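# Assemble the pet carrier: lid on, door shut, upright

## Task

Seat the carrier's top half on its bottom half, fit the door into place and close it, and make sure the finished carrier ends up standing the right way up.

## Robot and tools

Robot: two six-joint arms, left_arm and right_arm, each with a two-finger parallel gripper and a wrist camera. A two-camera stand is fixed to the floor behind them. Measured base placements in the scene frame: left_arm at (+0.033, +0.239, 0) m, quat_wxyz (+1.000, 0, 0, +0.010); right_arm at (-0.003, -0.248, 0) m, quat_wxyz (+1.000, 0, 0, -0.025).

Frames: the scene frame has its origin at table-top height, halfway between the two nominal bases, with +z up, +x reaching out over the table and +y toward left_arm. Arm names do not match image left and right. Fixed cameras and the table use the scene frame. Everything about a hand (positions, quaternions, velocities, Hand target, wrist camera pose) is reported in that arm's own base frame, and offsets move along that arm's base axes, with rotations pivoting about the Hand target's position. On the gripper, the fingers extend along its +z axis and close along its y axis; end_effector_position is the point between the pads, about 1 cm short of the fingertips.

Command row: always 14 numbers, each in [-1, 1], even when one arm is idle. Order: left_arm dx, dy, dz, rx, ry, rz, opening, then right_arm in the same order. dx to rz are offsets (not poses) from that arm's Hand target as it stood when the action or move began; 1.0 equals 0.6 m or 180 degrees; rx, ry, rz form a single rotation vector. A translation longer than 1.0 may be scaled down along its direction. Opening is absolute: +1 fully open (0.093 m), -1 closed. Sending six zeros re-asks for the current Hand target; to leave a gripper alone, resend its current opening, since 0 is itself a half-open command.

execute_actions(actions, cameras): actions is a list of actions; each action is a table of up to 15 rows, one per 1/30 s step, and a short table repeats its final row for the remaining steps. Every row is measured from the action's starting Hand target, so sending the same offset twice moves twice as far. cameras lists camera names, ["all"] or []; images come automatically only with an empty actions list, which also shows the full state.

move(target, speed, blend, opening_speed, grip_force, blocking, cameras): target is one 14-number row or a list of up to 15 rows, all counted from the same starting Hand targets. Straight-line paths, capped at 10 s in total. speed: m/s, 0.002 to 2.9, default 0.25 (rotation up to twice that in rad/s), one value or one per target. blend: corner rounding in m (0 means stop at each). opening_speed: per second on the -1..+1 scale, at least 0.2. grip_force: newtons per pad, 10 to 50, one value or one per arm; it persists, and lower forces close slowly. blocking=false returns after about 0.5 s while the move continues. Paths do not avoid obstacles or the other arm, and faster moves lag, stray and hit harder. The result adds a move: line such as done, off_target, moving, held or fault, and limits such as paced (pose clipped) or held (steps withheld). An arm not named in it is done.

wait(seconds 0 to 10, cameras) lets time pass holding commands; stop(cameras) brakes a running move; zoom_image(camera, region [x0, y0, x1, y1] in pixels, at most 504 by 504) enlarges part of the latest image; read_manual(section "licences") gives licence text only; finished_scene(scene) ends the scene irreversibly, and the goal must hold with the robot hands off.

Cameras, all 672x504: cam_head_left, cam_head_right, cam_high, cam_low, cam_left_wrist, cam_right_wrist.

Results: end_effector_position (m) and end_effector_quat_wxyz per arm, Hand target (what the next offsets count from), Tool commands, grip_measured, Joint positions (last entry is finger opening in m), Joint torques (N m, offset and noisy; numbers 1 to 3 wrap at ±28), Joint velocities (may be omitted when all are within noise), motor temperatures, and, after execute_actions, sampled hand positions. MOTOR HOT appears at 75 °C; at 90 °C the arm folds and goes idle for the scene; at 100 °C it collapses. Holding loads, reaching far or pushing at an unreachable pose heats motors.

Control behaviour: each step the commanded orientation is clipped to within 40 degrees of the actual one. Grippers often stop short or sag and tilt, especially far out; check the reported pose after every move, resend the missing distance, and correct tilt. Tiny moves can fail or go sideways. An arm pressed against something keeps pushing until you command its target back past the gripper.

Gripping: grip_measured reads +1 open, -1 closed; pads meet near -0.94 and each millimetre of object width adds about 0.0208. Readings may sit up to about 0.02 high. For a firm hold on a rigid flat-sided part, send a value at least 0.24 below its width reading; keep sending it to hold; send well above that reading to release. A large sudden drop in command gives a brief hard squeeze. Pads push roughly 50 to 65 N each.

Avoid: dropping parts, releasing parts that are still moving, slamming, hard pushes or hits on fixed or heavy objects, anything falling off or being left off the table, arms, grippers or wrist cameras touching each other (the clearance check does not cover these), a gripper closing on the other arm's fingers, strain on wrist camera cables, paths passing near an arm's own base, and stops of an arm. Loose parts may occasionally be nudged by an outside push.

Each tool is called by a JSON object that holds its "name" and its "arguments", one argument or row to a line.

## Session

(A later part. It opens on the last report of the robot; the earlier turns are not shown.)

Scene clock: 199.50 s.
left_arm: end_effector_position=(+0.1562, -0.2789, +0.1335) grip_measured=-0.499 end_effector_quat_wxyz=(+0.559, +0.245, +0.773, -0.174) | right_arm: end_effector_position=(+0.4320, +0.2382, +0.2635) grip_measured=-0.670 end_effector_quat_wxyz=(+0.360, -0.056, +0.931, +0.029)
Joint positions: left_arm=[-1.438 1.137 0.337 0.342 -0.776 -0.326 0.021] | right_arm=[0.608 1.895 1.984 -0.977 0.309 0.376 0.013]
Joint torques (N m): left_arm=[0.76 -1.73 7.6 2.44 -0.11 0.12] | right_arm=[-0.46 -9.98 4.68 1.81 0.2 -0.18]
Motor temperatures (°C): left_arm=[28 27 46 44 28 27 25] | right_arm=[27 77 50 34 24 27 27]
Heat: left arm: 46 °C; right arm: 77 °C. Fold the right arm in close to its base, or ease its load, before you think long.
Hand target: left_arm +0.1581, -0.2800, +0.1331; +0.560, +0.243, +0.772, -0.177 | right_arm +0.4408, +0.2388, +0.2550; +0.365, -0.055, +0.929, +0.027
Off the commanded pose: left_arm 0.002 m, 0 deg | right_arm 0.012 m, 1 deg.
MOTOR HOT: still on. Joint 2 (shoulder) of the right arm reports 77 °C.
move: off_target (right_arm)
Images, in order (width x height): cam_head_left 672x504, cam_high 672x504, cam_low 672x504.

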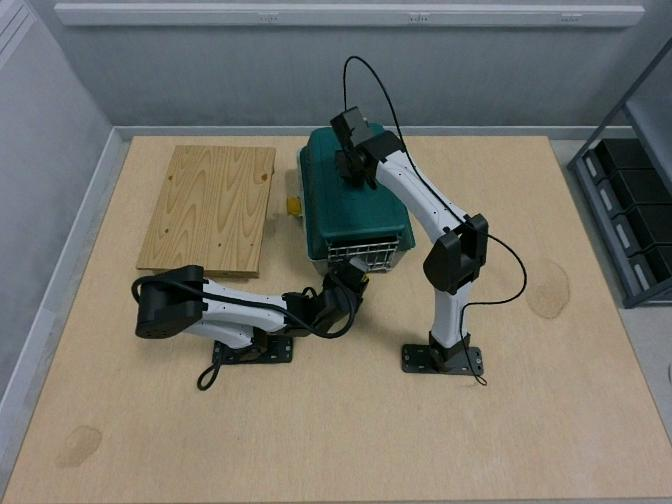

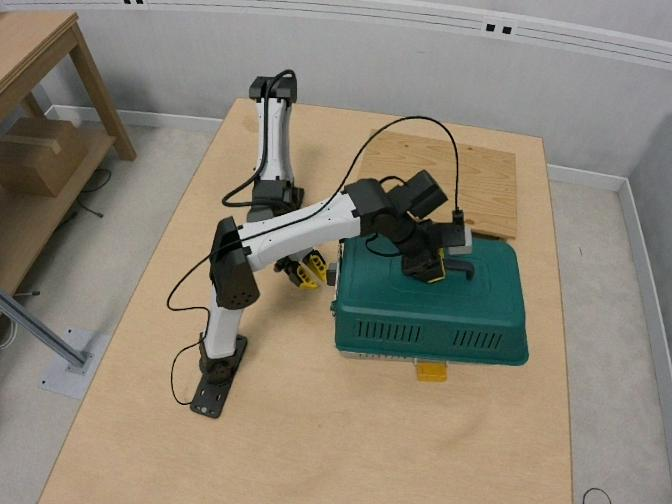

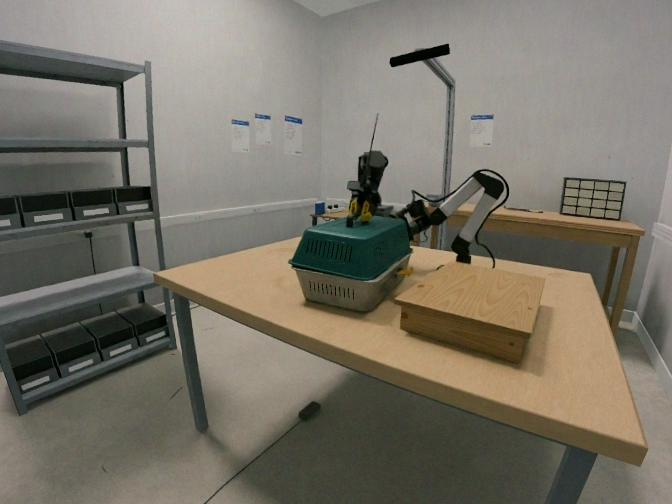

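{"name": "move", "arguments": {
  "target": [0.012,0,0,0,0,0,-0.5,0,0,0,0,0,0,-1],
  "speed": 0.05
}}

{"name": "wait", "arguments": {
  "seconds": 10,
  "cameras": ["cam_head_left","cam_left_wrist"]
}}

{"name": "zoom_image", "arguments": {
  "camera": "cam_head_left",
  "region": [300, 210, 420, 290]
}}

{"name": "zoom_image", "arguments": {
  "camera": "cam_left_wrist",
  "region": [372, 0, 572, 330]
}}

Scene clock: 217.83 s.
left_arm: end_effector_position=(+0.1606, -0.2802, +0.1339) grip_measured=-0.499 end_effector_quat_wxyz=(+0.558, +0.248, +0.772, -0.176) | right_arm: end_effector_position=(+0.4343, +0.2392, +0.2642) grip_measured=-0.670 end_effector_quat_wxyz=(+0.366, -0.059, +0.928, +0.028)
Joint positions: left_arm=[-1.411 1.143 0.337 0.362 -0.745 -0.306 0.021] | right_arm=[0.608 1.895 1.979 -0.96 0.313 0.368 0.013]
Joint torques (N m): left_arm=[1.81 -1.69 7.51 2.5 -0.05 0.11] | right_arm=[-0.47 -10.04 5.12 1.69 0.16 -0.09]
Motor temperatures (°C): left_arm=[28 27 45 45 28 27 25] | right_arm=[27 72 49 36 24 27 27]
Heat: left arm: 45 °C; right arm: 72 °C. Fold the right arm in close to its base, or ease its load, before you think long.
Hand target: left_arm +0.1652, -0.2801, +0.1331; +0.560, +0.243, +0.772, -0.177 | right_arm +0.4408, +0.2388, +0.2550; +0.365, -0.055, +0.929, +0.027
Off the commanded pose: left_arm 0.005 m, 1 deg | right_arm 0.011 m, 0 deg.
MOTOR HOT: still on. Joint 2 (shoulder) of the right arm reports 72 °C.
move: off_target (right_arm)

Scene clock: 227.83 s.
left_arm: end_effector_position=(+0.1607, -0.2802, +0.1339) grip_measured=-0.499 end_effector_quat_wxyz=(+0.558, +0.248, +0.772, -0.176) | right_arm: end_effector_position=(+0.4344, +0.2392, +0.2642) grip_measured=-0.670 end_effector_quat_wxyz=(+0.366, -0.059, +0.928, +0.028)
Joint positions: left_arm=[-1.411 1.143 0.337 0.362 -0.745 -0.306 0.021] | right_arm=[0.608 1.895 1.979 -0.96 0.313 0.368 0.013]
Joint torques (N m): left_arm=[1.78 -1.69 7.51 2.5 -0.06 0.13] | right_arm=[-0.49 -10.06 5.12 1.68 0.17 -0.09]
Motor temperatures (°C): left_arm=[28 27 44 46 28 27 25] | right_arm=[27 70 49 36 24 27 27]
Heat: left arm: 46 °C; right arm: 70 °C.
Hand target: left_arm +0.1653, -0.2800, +0.1331; +0.560, +0.243, +0.772, -0.177 | right_arm +0.4408, +0.2389, +0.2550; +0.365, -0.055, +0.929, +0.027
Tool commands: left_gripper/opening=-0.5 right_gripper/opening=-1.0
Off the commanded pose: left_arm 0.005 m, 1 deg | right_arm 0.011 m, 0 deg.
MOTOR HOT: cleared for the motors of the right arm.
wait: 10.00 s; at rest by 0.17 s
Images, in order (width x height): cam_head_left 672x504, cam_left_wrist 672x504.

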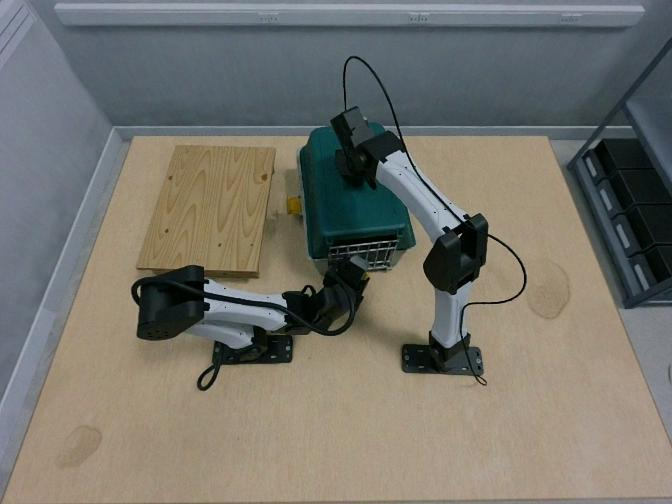

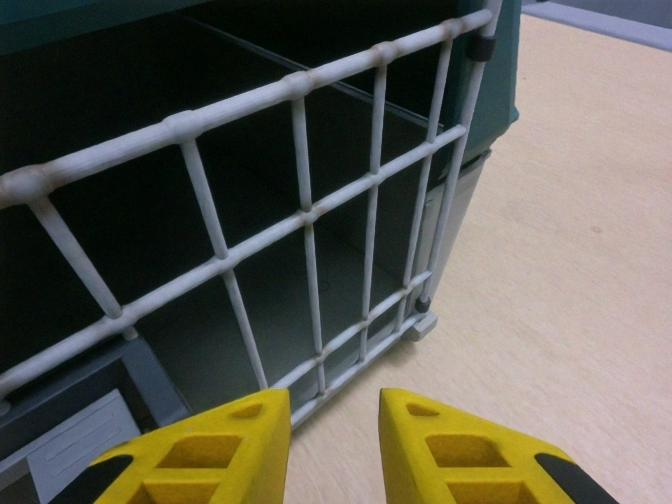

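Scaled by 4.200 from the camera's 672x504 image, which has a finer 960x720 frame.

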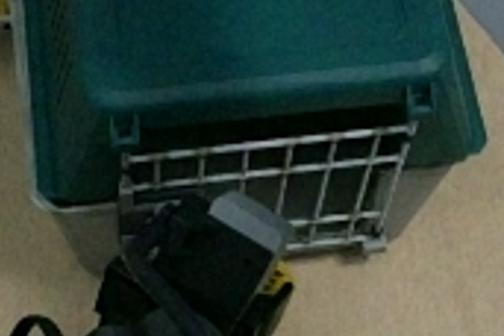

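Scaled by 1.527 from the camera's 672x504 image, which has a finer 960x720 frame.

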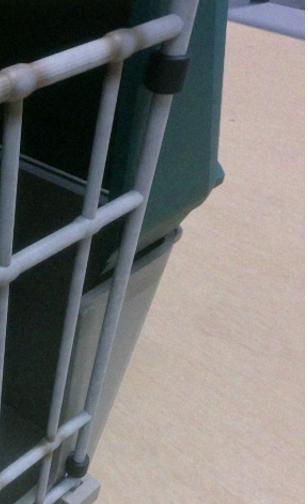

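{"name": "move", "arguments": {
  "target": [
    [0,0,0,0,0,0,-0.5,0.0,0.002,0.08,0,-0.02,0,-1],
    [0.015,0,0,0,0,0,-0.5,0.03,0.003,0.08,0,-0.02,0,-1],
    [0.035,0,0,0,0,0,-0.5,0.03,0.003,0.08,0,-0.02,0,-1]
  ],
  "speed": 0.08,
  "cameras": ["cam_head_left","cam_low","cam_left_wrist","cam_high"]
}}

{"name": "zoom_image", "arguments": {
  "camera": "cam_head_left",
  "region": [300, 200, 440, 290]
}}

{"name": "zoom_image", "arguments": {
  "camera": "cam_low",
  "region": [260, 180, 440, 310]
}}

Scene clock: 265.47 s.
left_arm: end_effector_position=(+0.1808, -0.2820, +0.1357) grip_measured=-0.499 end_effector_quat_wxyz=(+0.560, +0.246, +0.770, -0.183) | right_arm: end_effector_position=(+0.4505, +0.2421, +0.2809) grip_measured=-0.670 end_effector_quat_wxyz=(+0.364, -0.068, +0.929, +0.016)
Joint positions: left_arm=[-1.307 1.172 0.337 0.442 -0.643 -0.25 0.021] | right_arm=[0.597 2.014 2.225 -1.094 0.319 0.335 0.013]
Joint torques (N m): left_arm=[1.91 -1.72 7.9 2.37 -0.09 0.16] | right_arm=[-0.42 -12.37 9.91 1.6 0.29 -0.1]
Motor temperatures (°C): left_arm=[28 27 43 47 28 27 25] | right_arm=[27 66 49 36 24 27 27]
Heat: left arm: 47 °C; right arm: 66 °C.
Hand target: left_arm +0.1862, -0.2801, +0.1331; +0.560, +0.243, +0.772, -0.177 | right_arm +0.4588, +0.2407, +0.3028; +0.394, -0.056, +0.917, +0.025
Off the commanded pose: left_arm 0.006 m, 1 deg | right_arm 0.024 m, 4 deg.
move: off_target (right_arm)
Images, in order (width x height): cam_head_left 672x504, cam_high 672x504, cam_low 672x504, cam_left_wrist 672x504.

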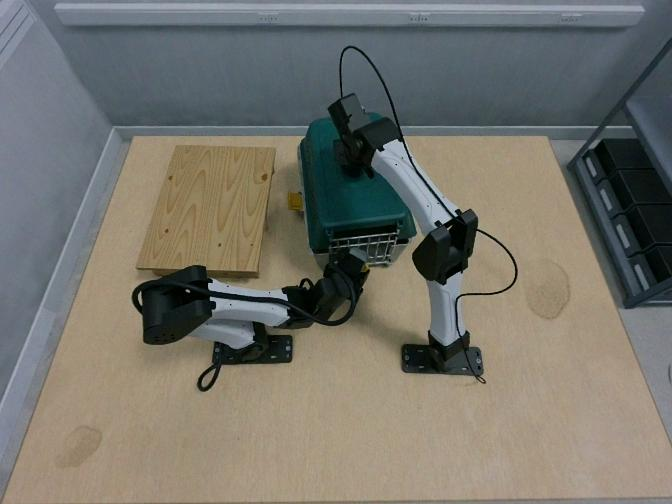

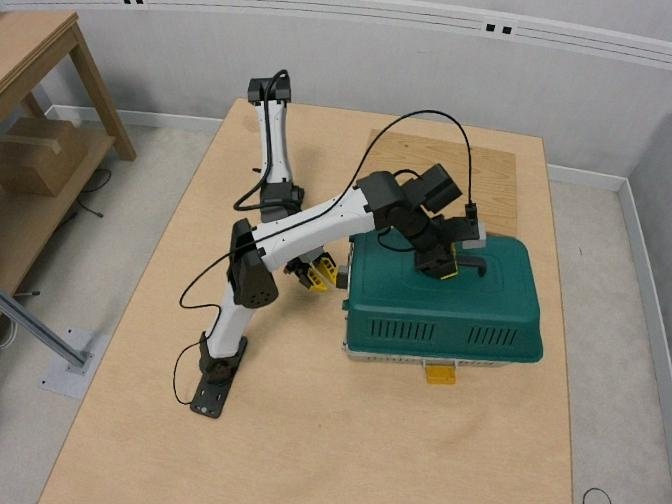

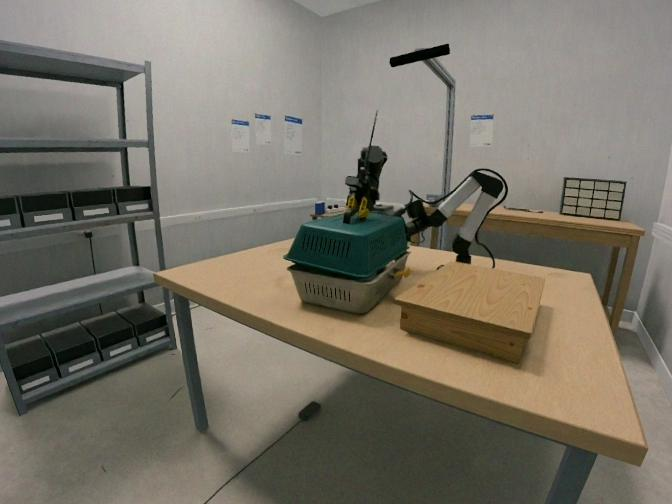

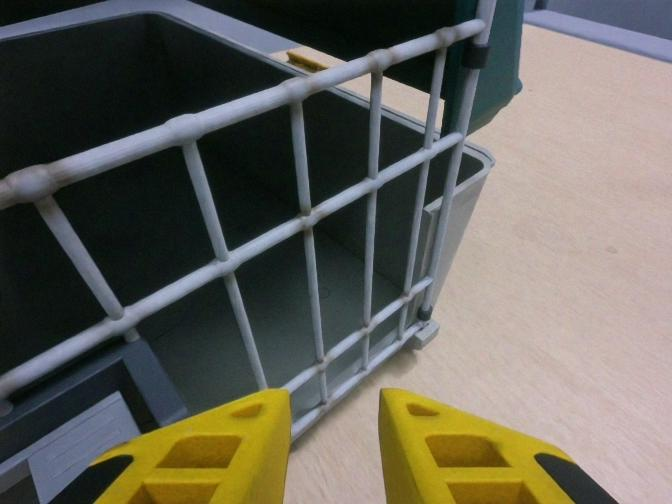

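Scaled by 3.600 from the camera's 672x504 image, which has a finer 960x720 frame.

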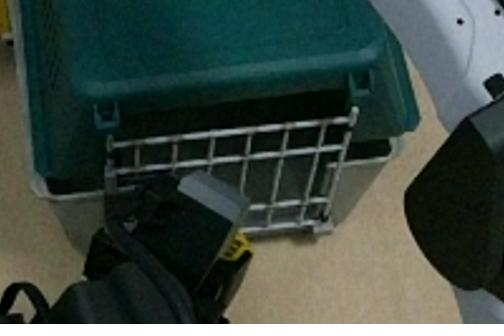

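Scaled by 2.800 from the camera's 672x504 image, which has a finer 960x720 frame.

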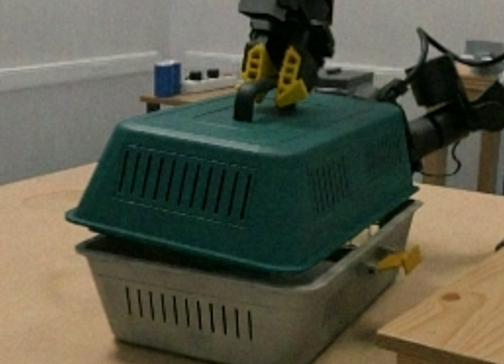

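{"name": "move", "arguments": {
  "target": [
    [0,0,0,0,0,0,-0.5,0.018,0.003,0.0,0,0.0,0.0,-1],
    [0,0,0,0,0,0,-0.5,0.018,0.003,-0.03,0,0.01,0,-1]
  ],
  "speed": 0.06,
  "cameras": ["cam_head_left","cam_low","cam_high"]
}}

{"name": "zoom_image", "arguments": {
  "camera": "cam_head_left",
  "region": [300, 200, 440, 290]
}}

{"name": "zoom_image", "arguments": {
  "camera": "cam_low",
  "region": [260, 180, 440, 310]
}}

{"name": "zoom_image", "arguments": {
  "camera": "cam_high",
  "region": [320, 200, 560, 390]
}}

Scene clock: 281.10 s.
left_arm: end_effector_position=(+0.1815, -0.2820, +0.1362) grip_measured=-0.499 end_effector_quat_wxyz=(+0.560, +0.245, +0.769, -0.184) | right_arm: end_effector_position=(+0.4630, +0.2433, +0.2757) grip_measured=-0.670 end_effector_quat_wxyz=(+0.361, -0.064, +0.930, +0.017)
Joint positions: left_arm=[-1.304 1.172 0.337 0.445 -0.64 -0.249 0.021] | right_arm=[0.582 2.07 2.29 -1.106 0.308 0.334 0.013]
Joint torques (N m): left_arm=[1.58 -1.69 7.91 2.34 -0.11 0.11] | right_arm=[-0.51 -13.14 6.3 1.74 0.16 -0.09]
Motor temperatures (°C): left_arm=[28 27 43 45 28 27 25] | right_arm=[27 64 52 36 24 27 28]
Heat: left arm: 45 °C; right arm: 64 °C.
Hand target: left_arm +0.1863, -0.2800, +0.1331; +0.560, +0.243, +0.772, -0.177 | right_arm +0.4697, +0.2423, +0.2849; +0.379, -0.055, +0.923, +0.026
Off the commanded pose: left_arm 0.006 m, 1 deg | right_arm 0.011 m, 3 deg.
move: off_target (right_arm)
Images, in order (width x height): cam_head_left 672x504, cam_high 672x504, cam_low 672x504.

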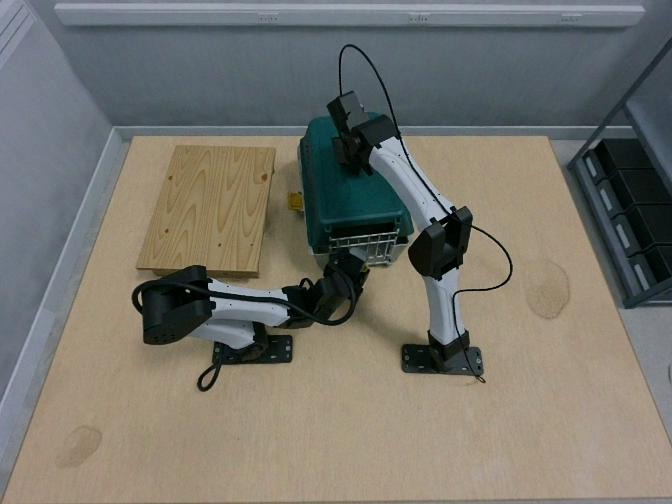

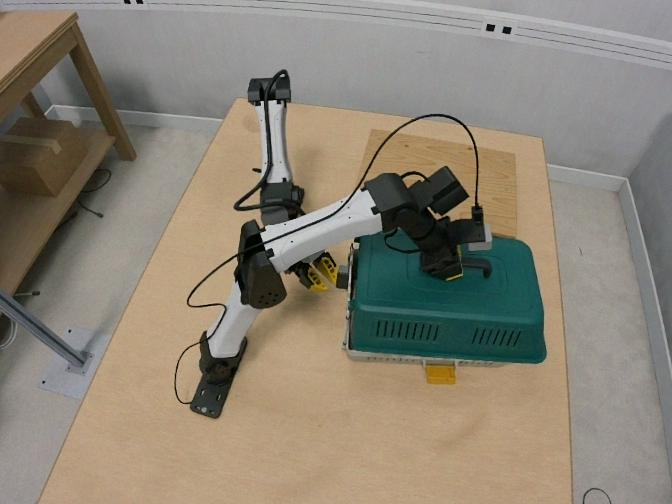

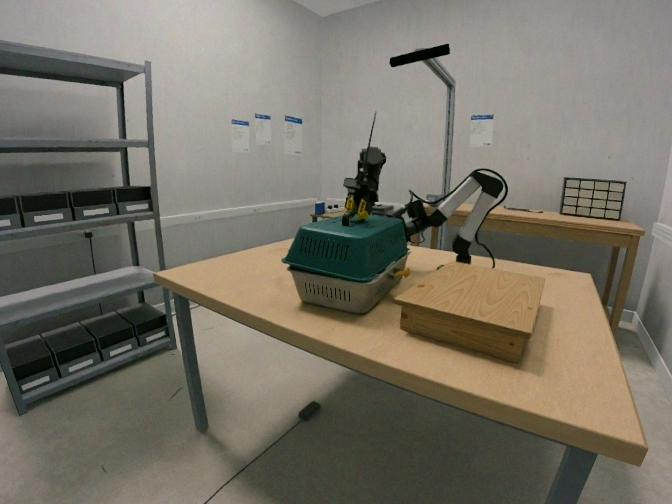

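Scaled by 3.600 from the camera's 672x504 image, which has a finer 960x720 frame.

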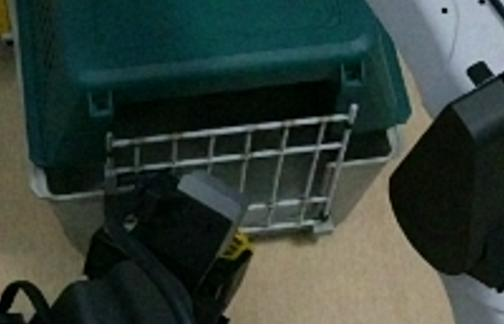

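Scaled by 2.800 from the camera's 672x504 image, which has a finer 960x720 frame.

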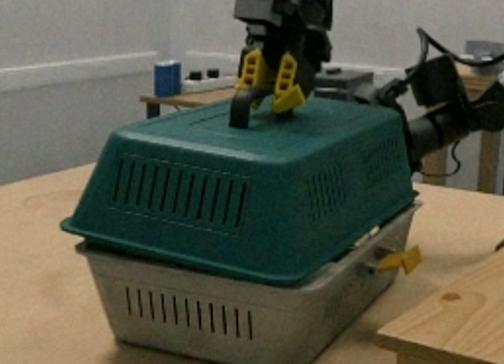

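Scaled by 2.100 from the camera's 672x504 image, which has a finer 960x720 frame.

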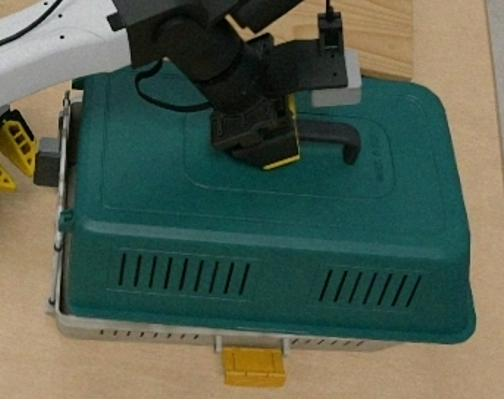

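{"name": "move", "arguments": {
  "target": [
    [0,0,0,0,0,0,-0.5,-0.016,0.0,0.0,0,0.0,0.003,-1],
    [0,0,0,0,0,0,-0.5,-0.016,0.0,-0.055,0,0.01,0.003,-1]
  ],
  "speed": 0.06,
  "cameras": ["cam_head_left","cam_low","cam_left_wrist","cam_high"]
}}

{"name": "zoom_image", "arguments": {
  "camera": "cam_head_left",
  "region": [300, 200, 440, 290]
}}

{"name": "zoom_image", "arguments": {
  "camera": "cam_low",
  "region": [260, 180, 440, 310]
}}

{"name": "zoom_image", "arguments": {
  "camera": "cam_high",
  "region": [320, 200, 560, 390]
}}

Scene clock: 296.33 s.
left_arm: end_effector_position=(+0.1822, -0.2816, +0.1360) grip_measured=-0.499 end_effector_quat_wxyz=(+0.560, +0.245, +0.770, -0.183) | right_arm: end_effector_position=(+0.4607, +0.2423, +0.2658) grip_measured=-0.670 end_effector_quat_wxyz=(+0.379, -0.057, +0.923, +0.030)
Joint positions: left_arm=[-1.3 1.173 0.337 0.446 -0.639 -0.249 0.021] | right_arm=[0.582 1.976 2.078 -0.943 0.306 0.341 0.013]
Joint torques (N m): left_arm=[1.25 -1.78 7.9 2.34 -0.11 0.11] | right_arm=[-0.08 -11.34 4.51 1.49 0.04 -0.08]
Motor temperatures (°C): left_arm=[28 27 43 44 28 27 25] | right_arm=[27 67 50 36 24 27 28]
Heat: left arm: 44 °C; right arm: 67 °C.
Hand target: left_arm +0.1862, -0.2801, +0.1331; +0.560, +0.243, +0.772, -0.177 | right_arm +0.4601, +0.2423, +0.2520; +0.365, -0.059, +0.929, +0.029
Off the commanded pose: left_arm 0.005 m, 1 deg | right_arm 0.014 m, 2 deg.
move: off_target (right_arm)
Images, in order (width x height): cam_head_left 672x504, cam_high 672x504, cam_low 672x504, cam_left_wrist 672x504.

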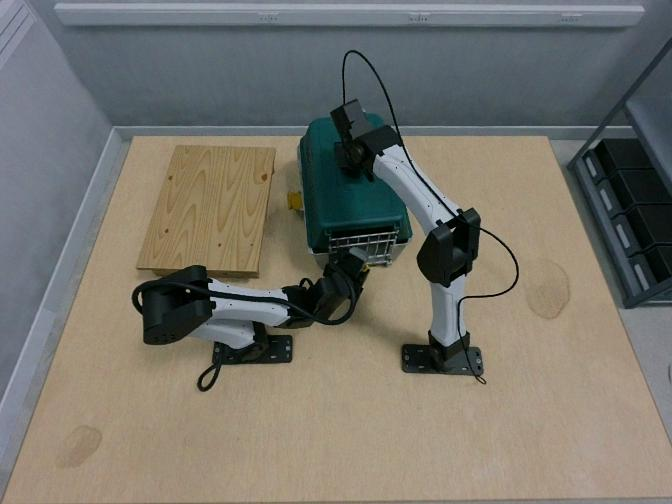

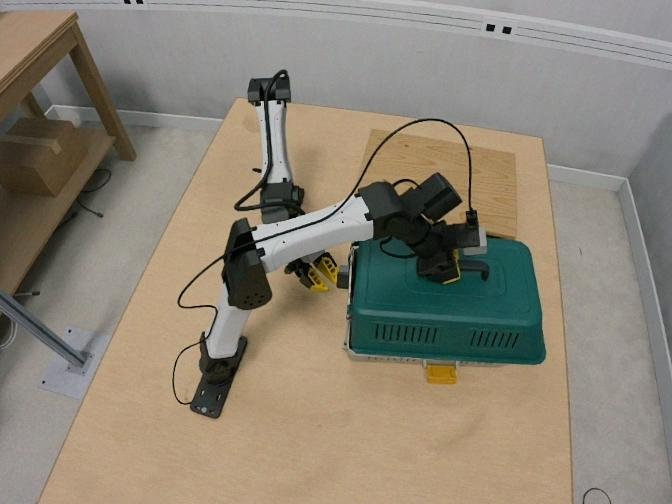

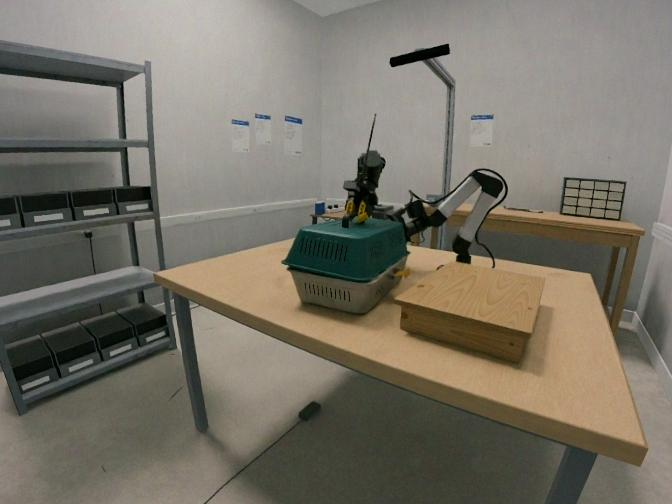

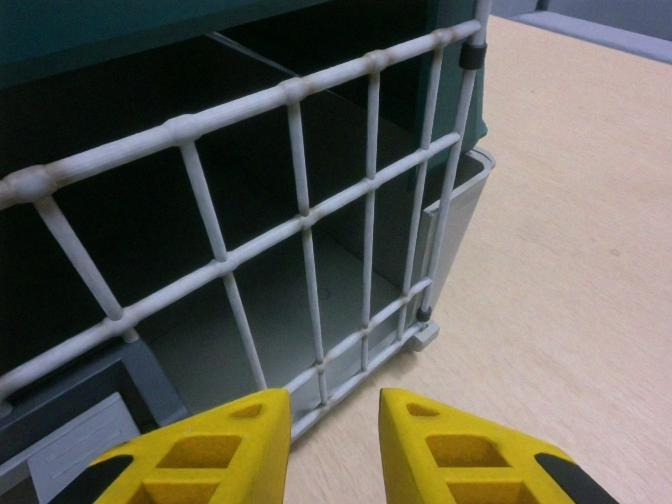

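Scaled by 3.600 from the camera's 672x504 image, which has a finer 960x720 frame.

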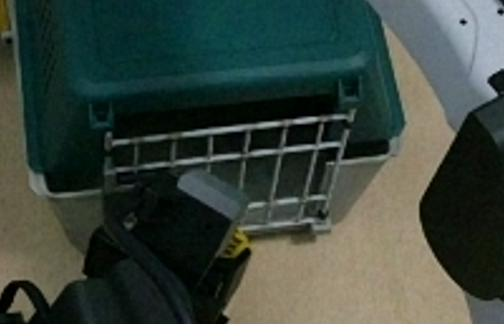

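Scaled by 2.800 from the camera's 672x504 image, which has a finer 960x720 frame.

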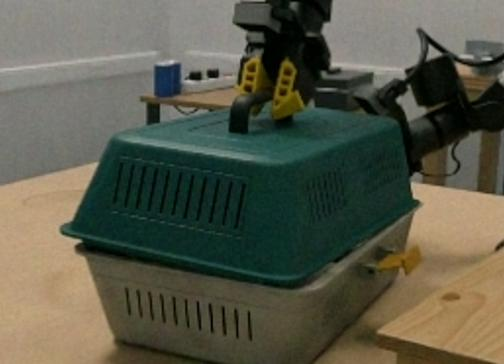

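Scaled by 2.100 from the camera's 672x504 image, which has a finer 960x720 frame.

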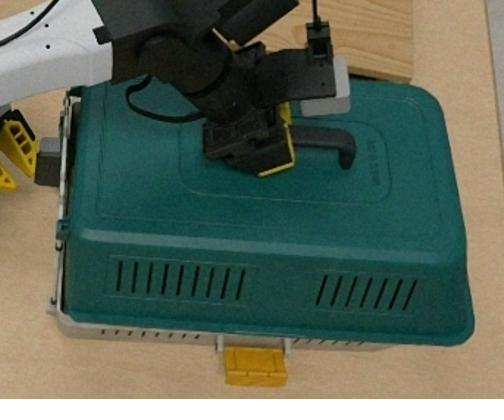

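{"name": "move", "arguments": {
  "target": [
    [0,0,0,0,0,0,-0.5,0.0,-0.003,0.02,0,0.0,0,-1],
    [0,0,0,0,0,0,-0.5,-0.025,-0.003,0.02,0,0.0,0,-1],
    [0,0,0,0,0,0,-0.5,-0.025,-0.003,-0.02,0,0.01,0,-1]
  ],
  "speed": 0.06,
  "cameras": ["cam_head_left","cam_low","cam_left_wrist","cam_high"]
}}

{"name": "zoom_image", "arguments": {
  "camera": "cam_head_left",
  "region": [300, 200, 440, 290]
}}

{"name": "zoom_image", "arguments": {
  "camera": "cam_low",
  "region": [260, 180, 440, 310]
}}

{"name": "zoom_image", "arguments": {
  "camera": "cam_high",
  "region": [320, 200, 560, 390]
}}

Scene clock: 313.73 s.
left_arm: end_effector_position=(+0.1822, -0.2816, +0.1360) grip_measured=-0.499 end_effector_quat_wxyz=(+0.560, +0.245, +0.770, -0.183) | right_arm: end_effector_position=(+0.4592, +0.2423, +0.2654) grip_measured=-0.670 end_effector_quat_wxyz=(+0.393, -0.053, +0.917, +0.037)
Joint positions: left_arm=[-1.3 1.173 0.337 0.446 -0.639 -0.249 0.021] | right_arm=[0.584 1.933 1.994 -0.868 0.308 0.344 0.013]
Joint torques (N m): left_arm=[1.25 -1.78 7.9 2.34 -0.12 0.11] | right_arm=[0.68 -11.38 4.12 0.95 -0.03 0.11]
Motor temperatures (°C): left_arm=[28 27 43 44 28 27 25] | right_arm=[27 66 48 34 24 27 28]
Heat: left arm: 44 °C; right arm: 66 °C.
Hand target: left_arm +0.1862, -0.2801, +0.1331; +0.560, +0.243, +0.772, -0.177 | right_arm +0.4450, +0.2406, +0.2399; +0.350, -0.059, +0.934, +0.030
Off the commanded pose: left_arm 0.005 m, 1 deg | right_arm 0.029 m, 5 deg.
move: off_target (right_arm)
Images, in order (width x height): cam_head_left 672x504, cam_high 672x504, cam_low 672x504, cam_left_wrist 672x504.

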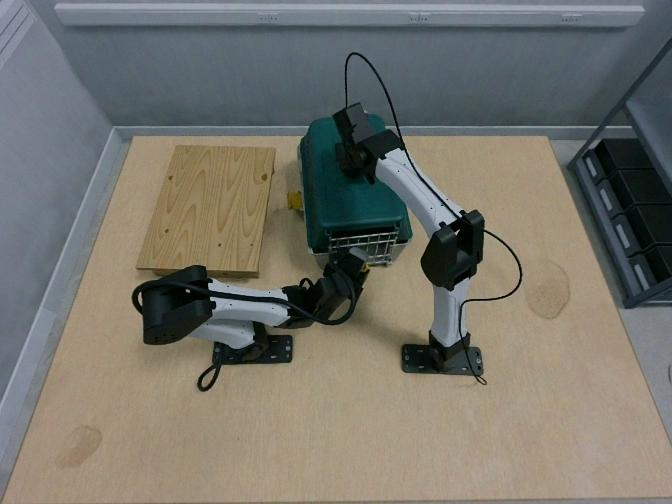

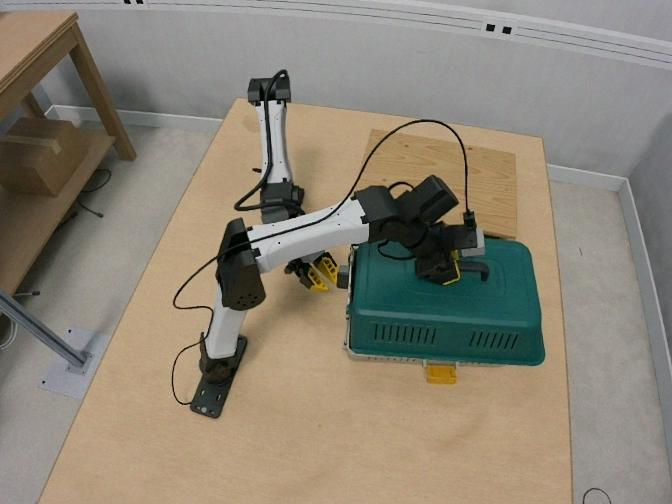

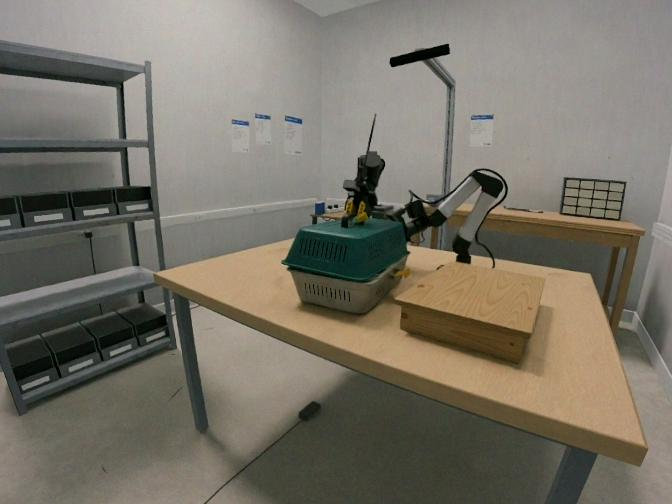

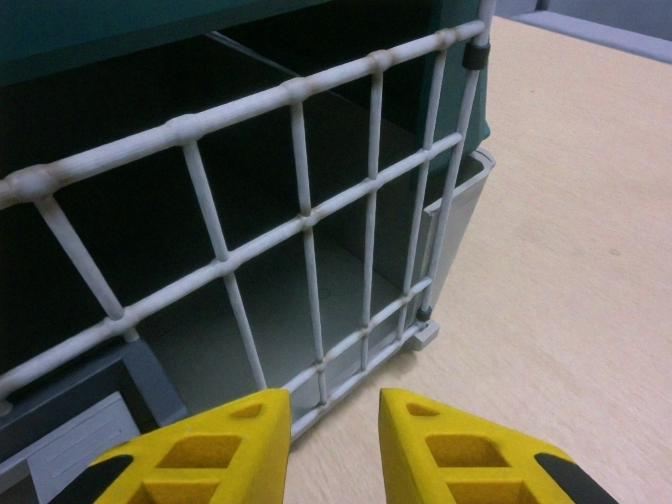

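Scaled by 3.600 from the camera's 672x504 image, which has a finer 960x720 frame.

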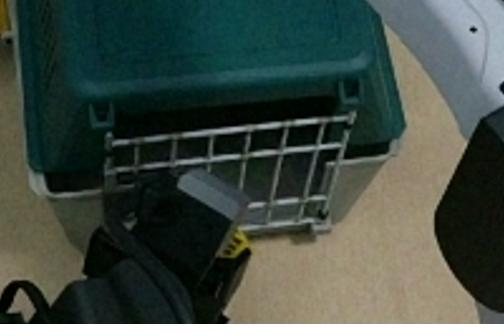

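Scaled by 2.800 from the camera's 672x504 image, which has a finer 960x720 frame.

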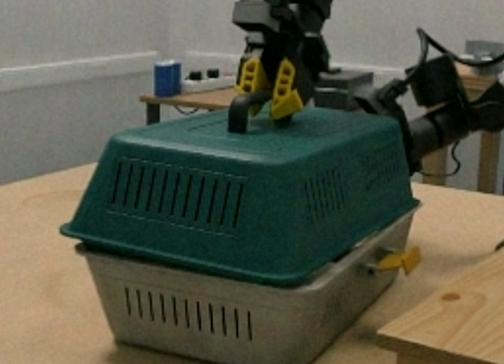

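Scaled by 2.100 from the camera's 672x504 image, which has a finer 960x720 frame.

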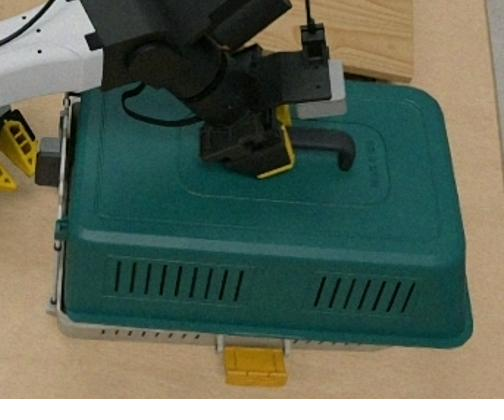

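{"name": "move", "arguments": {
  "target": [
    [0,0,0,0,0,0,-0.5,0.02,-0.003,0.09,0,-0.03,0,-1],
    [0,0,0,0,0,0,-0.5,0.0,-0.003,0.09,0,-0.03,0,-1]
  ],
  "speed": 0.06,
  "cameras": ["cam_head_left","cam_low"]
}}

{"name": "zoom_image", "arguments": {
  "camera": "cam_head_left",
  "region": [300, 200, 440, 290]
}}

{"name": "zoom_image", "arguments": {
  "camera": "cam_low",
  "region": [260, 180, 440, 310]
}}

Scene clock: 329.97 s.
left_arm: end_effector_position=(+0.1825, -0.2818, +0.1350) grip_measured=-0.499 end_effector_quat_wxyz=(+0.559, +0.246, +0.771, -0.183) | right_arm: end_effector_position=(+0.4542, +0.2392, +0.2732) grip_measured=-0.670 end_effector_quat_wxyz=(+0.375, -0.064, +0.925, +0.019)
Joint positions: left_arm=[-1.297 1.175 0.337 0.445 -0.633 -0.249 0.021] | right_arm=[0.588 1.972 2.112 -0.997 0.319 0.33 0.013]
Joint torques (N m): left_arm=[0.96 -1.96 7.9 2.35 -0.18 0.11] | right_arm=[1.36 -15.68 6.2 1.43 0.3 -0.02]
Motor temperatures (°C): left_arm=[28 27 43 44 28 27 25] | right_arm=[27 68 47 33 24 27 28]
Heat: left arm: 44 °C; right arm: 68 °C.
Hand target: left_arm +0.1863, -0.2800, +0.1331; +0.560, +0.243, +0.772, -0.177 | right_arm +0.4451, +0.2388, +0.2939; +0.394, -0.060, +0.917, +0.027
Off the commanded pose: left_arm 0.004 m, 1 deg | right_arm 0.023 m, 3 deg.
move: off_target (right_arm)
Images, in order (width x height): cam_head_left 672x504, cam_low 672x504.

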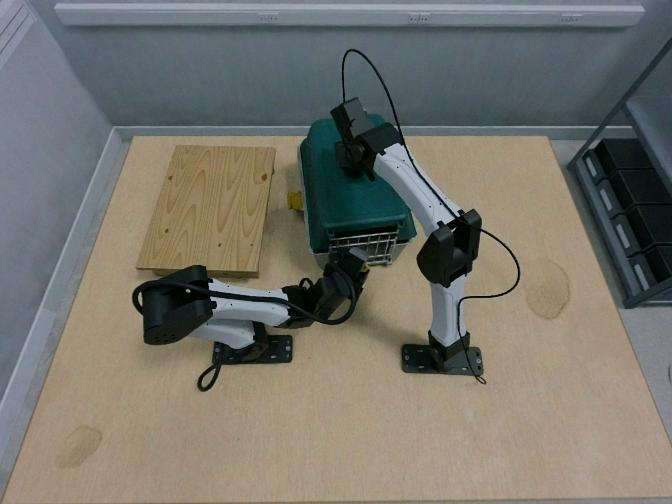

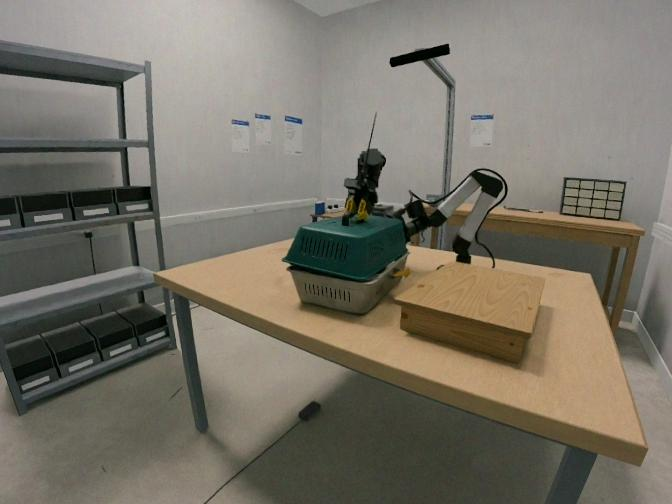

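Scaled by 3.600 from the camera's 672x504 image, which has a finer 960x720 frame.

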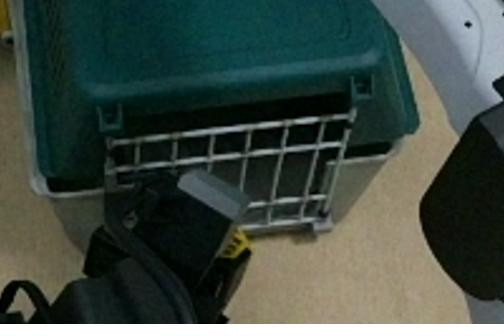

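Scaled by 2.800 from the camera's 672x504 image, which has a finer 960x720 frame.

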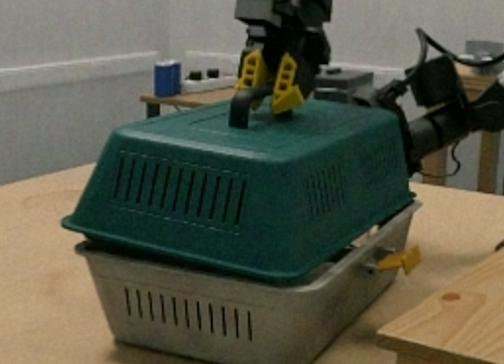

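{"name": "move", "arguments": {
  "target": [
    [0,0,0,0,0,0,-0.5,0.008,0.014,0.0,0.006,0,0,-1],
    [0,0,0,0,0,0,-0.5,0.008,0.014,-0.05,0.006,0.01,0,-1]
  ],
  "speed": 0.06,
  "cameras": ["cam_head_left","cam_low","cam_high","cam_left_wrist"]
}}

{"name": "zoom_image", "arguments": {
  "camera": "cam_head_left",
  "region": [300, 200, 440, 290]
}}

{"name": "zoom_image", "arguments": {
  "camera": "cam_low",
  "region": [260, 180, 440, 310]
}}

{"name": "zoom_image", "arguments": {
  "camera": "cam_high",
  "region": [320, 200, 560, 390]
}}

Scene clock: 352.60 s.
left_arm: end_effector_position=(+0.1825, -0.2818, +0.1350) grip_measured=-0.499 end_effector_quat_wxyz=(+0.559, +0.246, +0.771, -0.183) | right_arm: end_effector_position=(+0.4560, +0.2424, +0.2679) grip_measured=-0.670 end_effector_quat_wxyz=(+0.386, -0.050, +0.921, +0.031)
Joint positions: left_arm=[-1.297 1.175 0.337 0.445 -0.633 -0.249 0.021] | right_arm=[0.591 1.946 2.034 -0.916 0.32 0.357 0.013]
Joint torques (N m): left_arm=[0.96 -1.96 7.9 2.35 -0.18 0.11] | right_arm=[1.18 -12.48 5.08 1.47 0.08 -0.06]
Motor temperatures (°C): left_arm=[28 27 43 44 28 27 25] | right_arm=[27 80 48 33 24 27 28]
Heat: left arm: 44 °C; right arm: 80 °C. Fold the right arm in close to its base, or ease its load, before you think long.
Hand target: left_arm +0.1863, -0.2800, +0.1331; +0.560, +0.243, +0.772, -0.177 | right_arm +0.4499, +0.2472, +0.2640; +0.380, -0.056, +0.923, +0.037
Off the commanded pose: left_arm 0.005 m, 1 deg | right_arm 0.009 m, 1 deg.
MOTOR HOT: joint 2 (shoulder) of the right arm reports 80 °C; the controller's stop level is 90 °C. To cool a motor, set the load down, stop pushing, or move to a pose that needs little force.
move: done
Images, in order (width x height): cam_head_left 672x504, cam_high 672x504, cam_low 672x504, cam_left_wrist 672x504.

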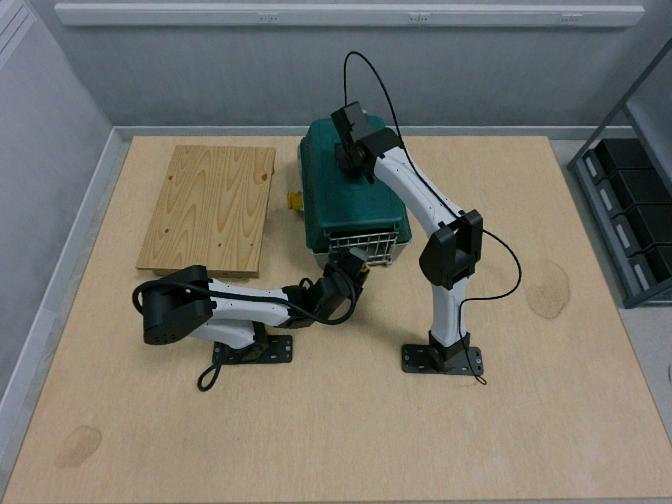

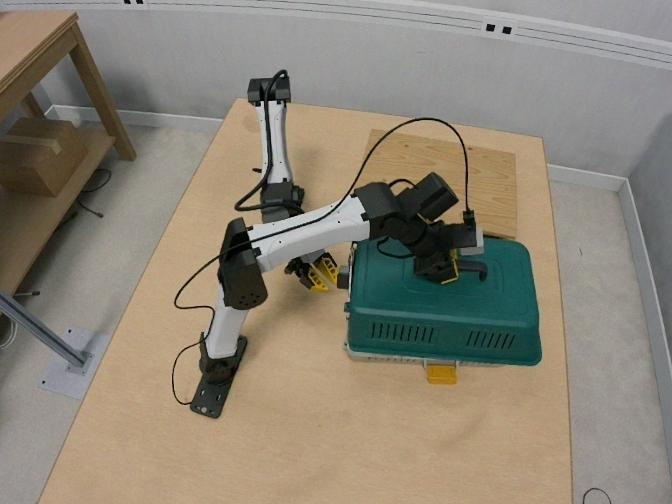

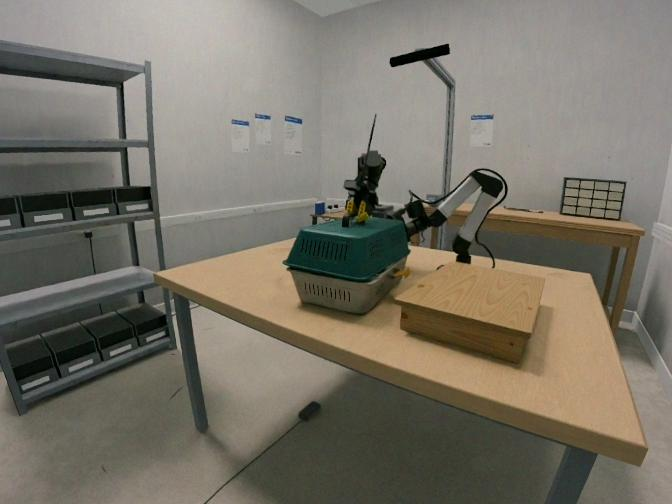

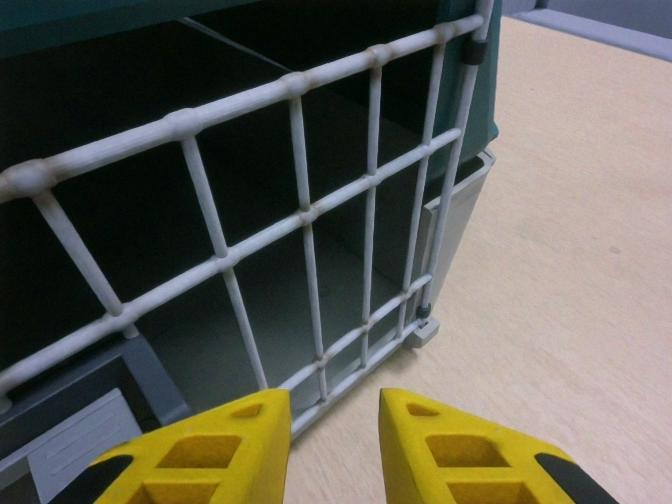

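Scaled by 3.600 from the camera's 672x504 image, which has a finer 960x720 frame.

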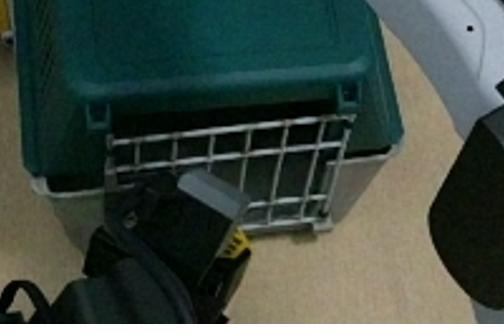

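Scaled by 2.800 from the camera's 672x504 image, which has a finer 960x720 frame.

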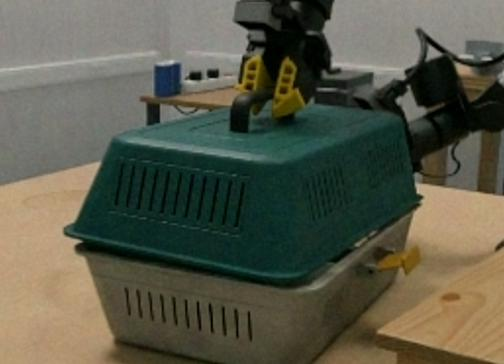

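Scaled by 2.100 from the camera's 672x504 image, which has a finer 960x720 frame.

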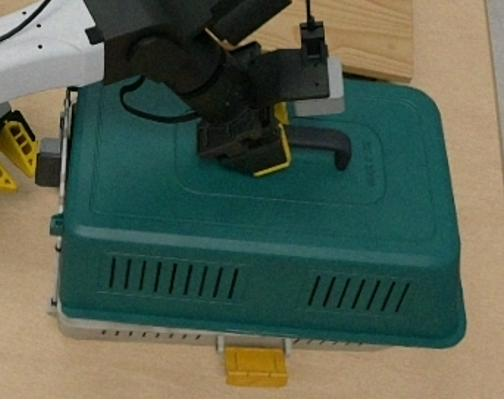

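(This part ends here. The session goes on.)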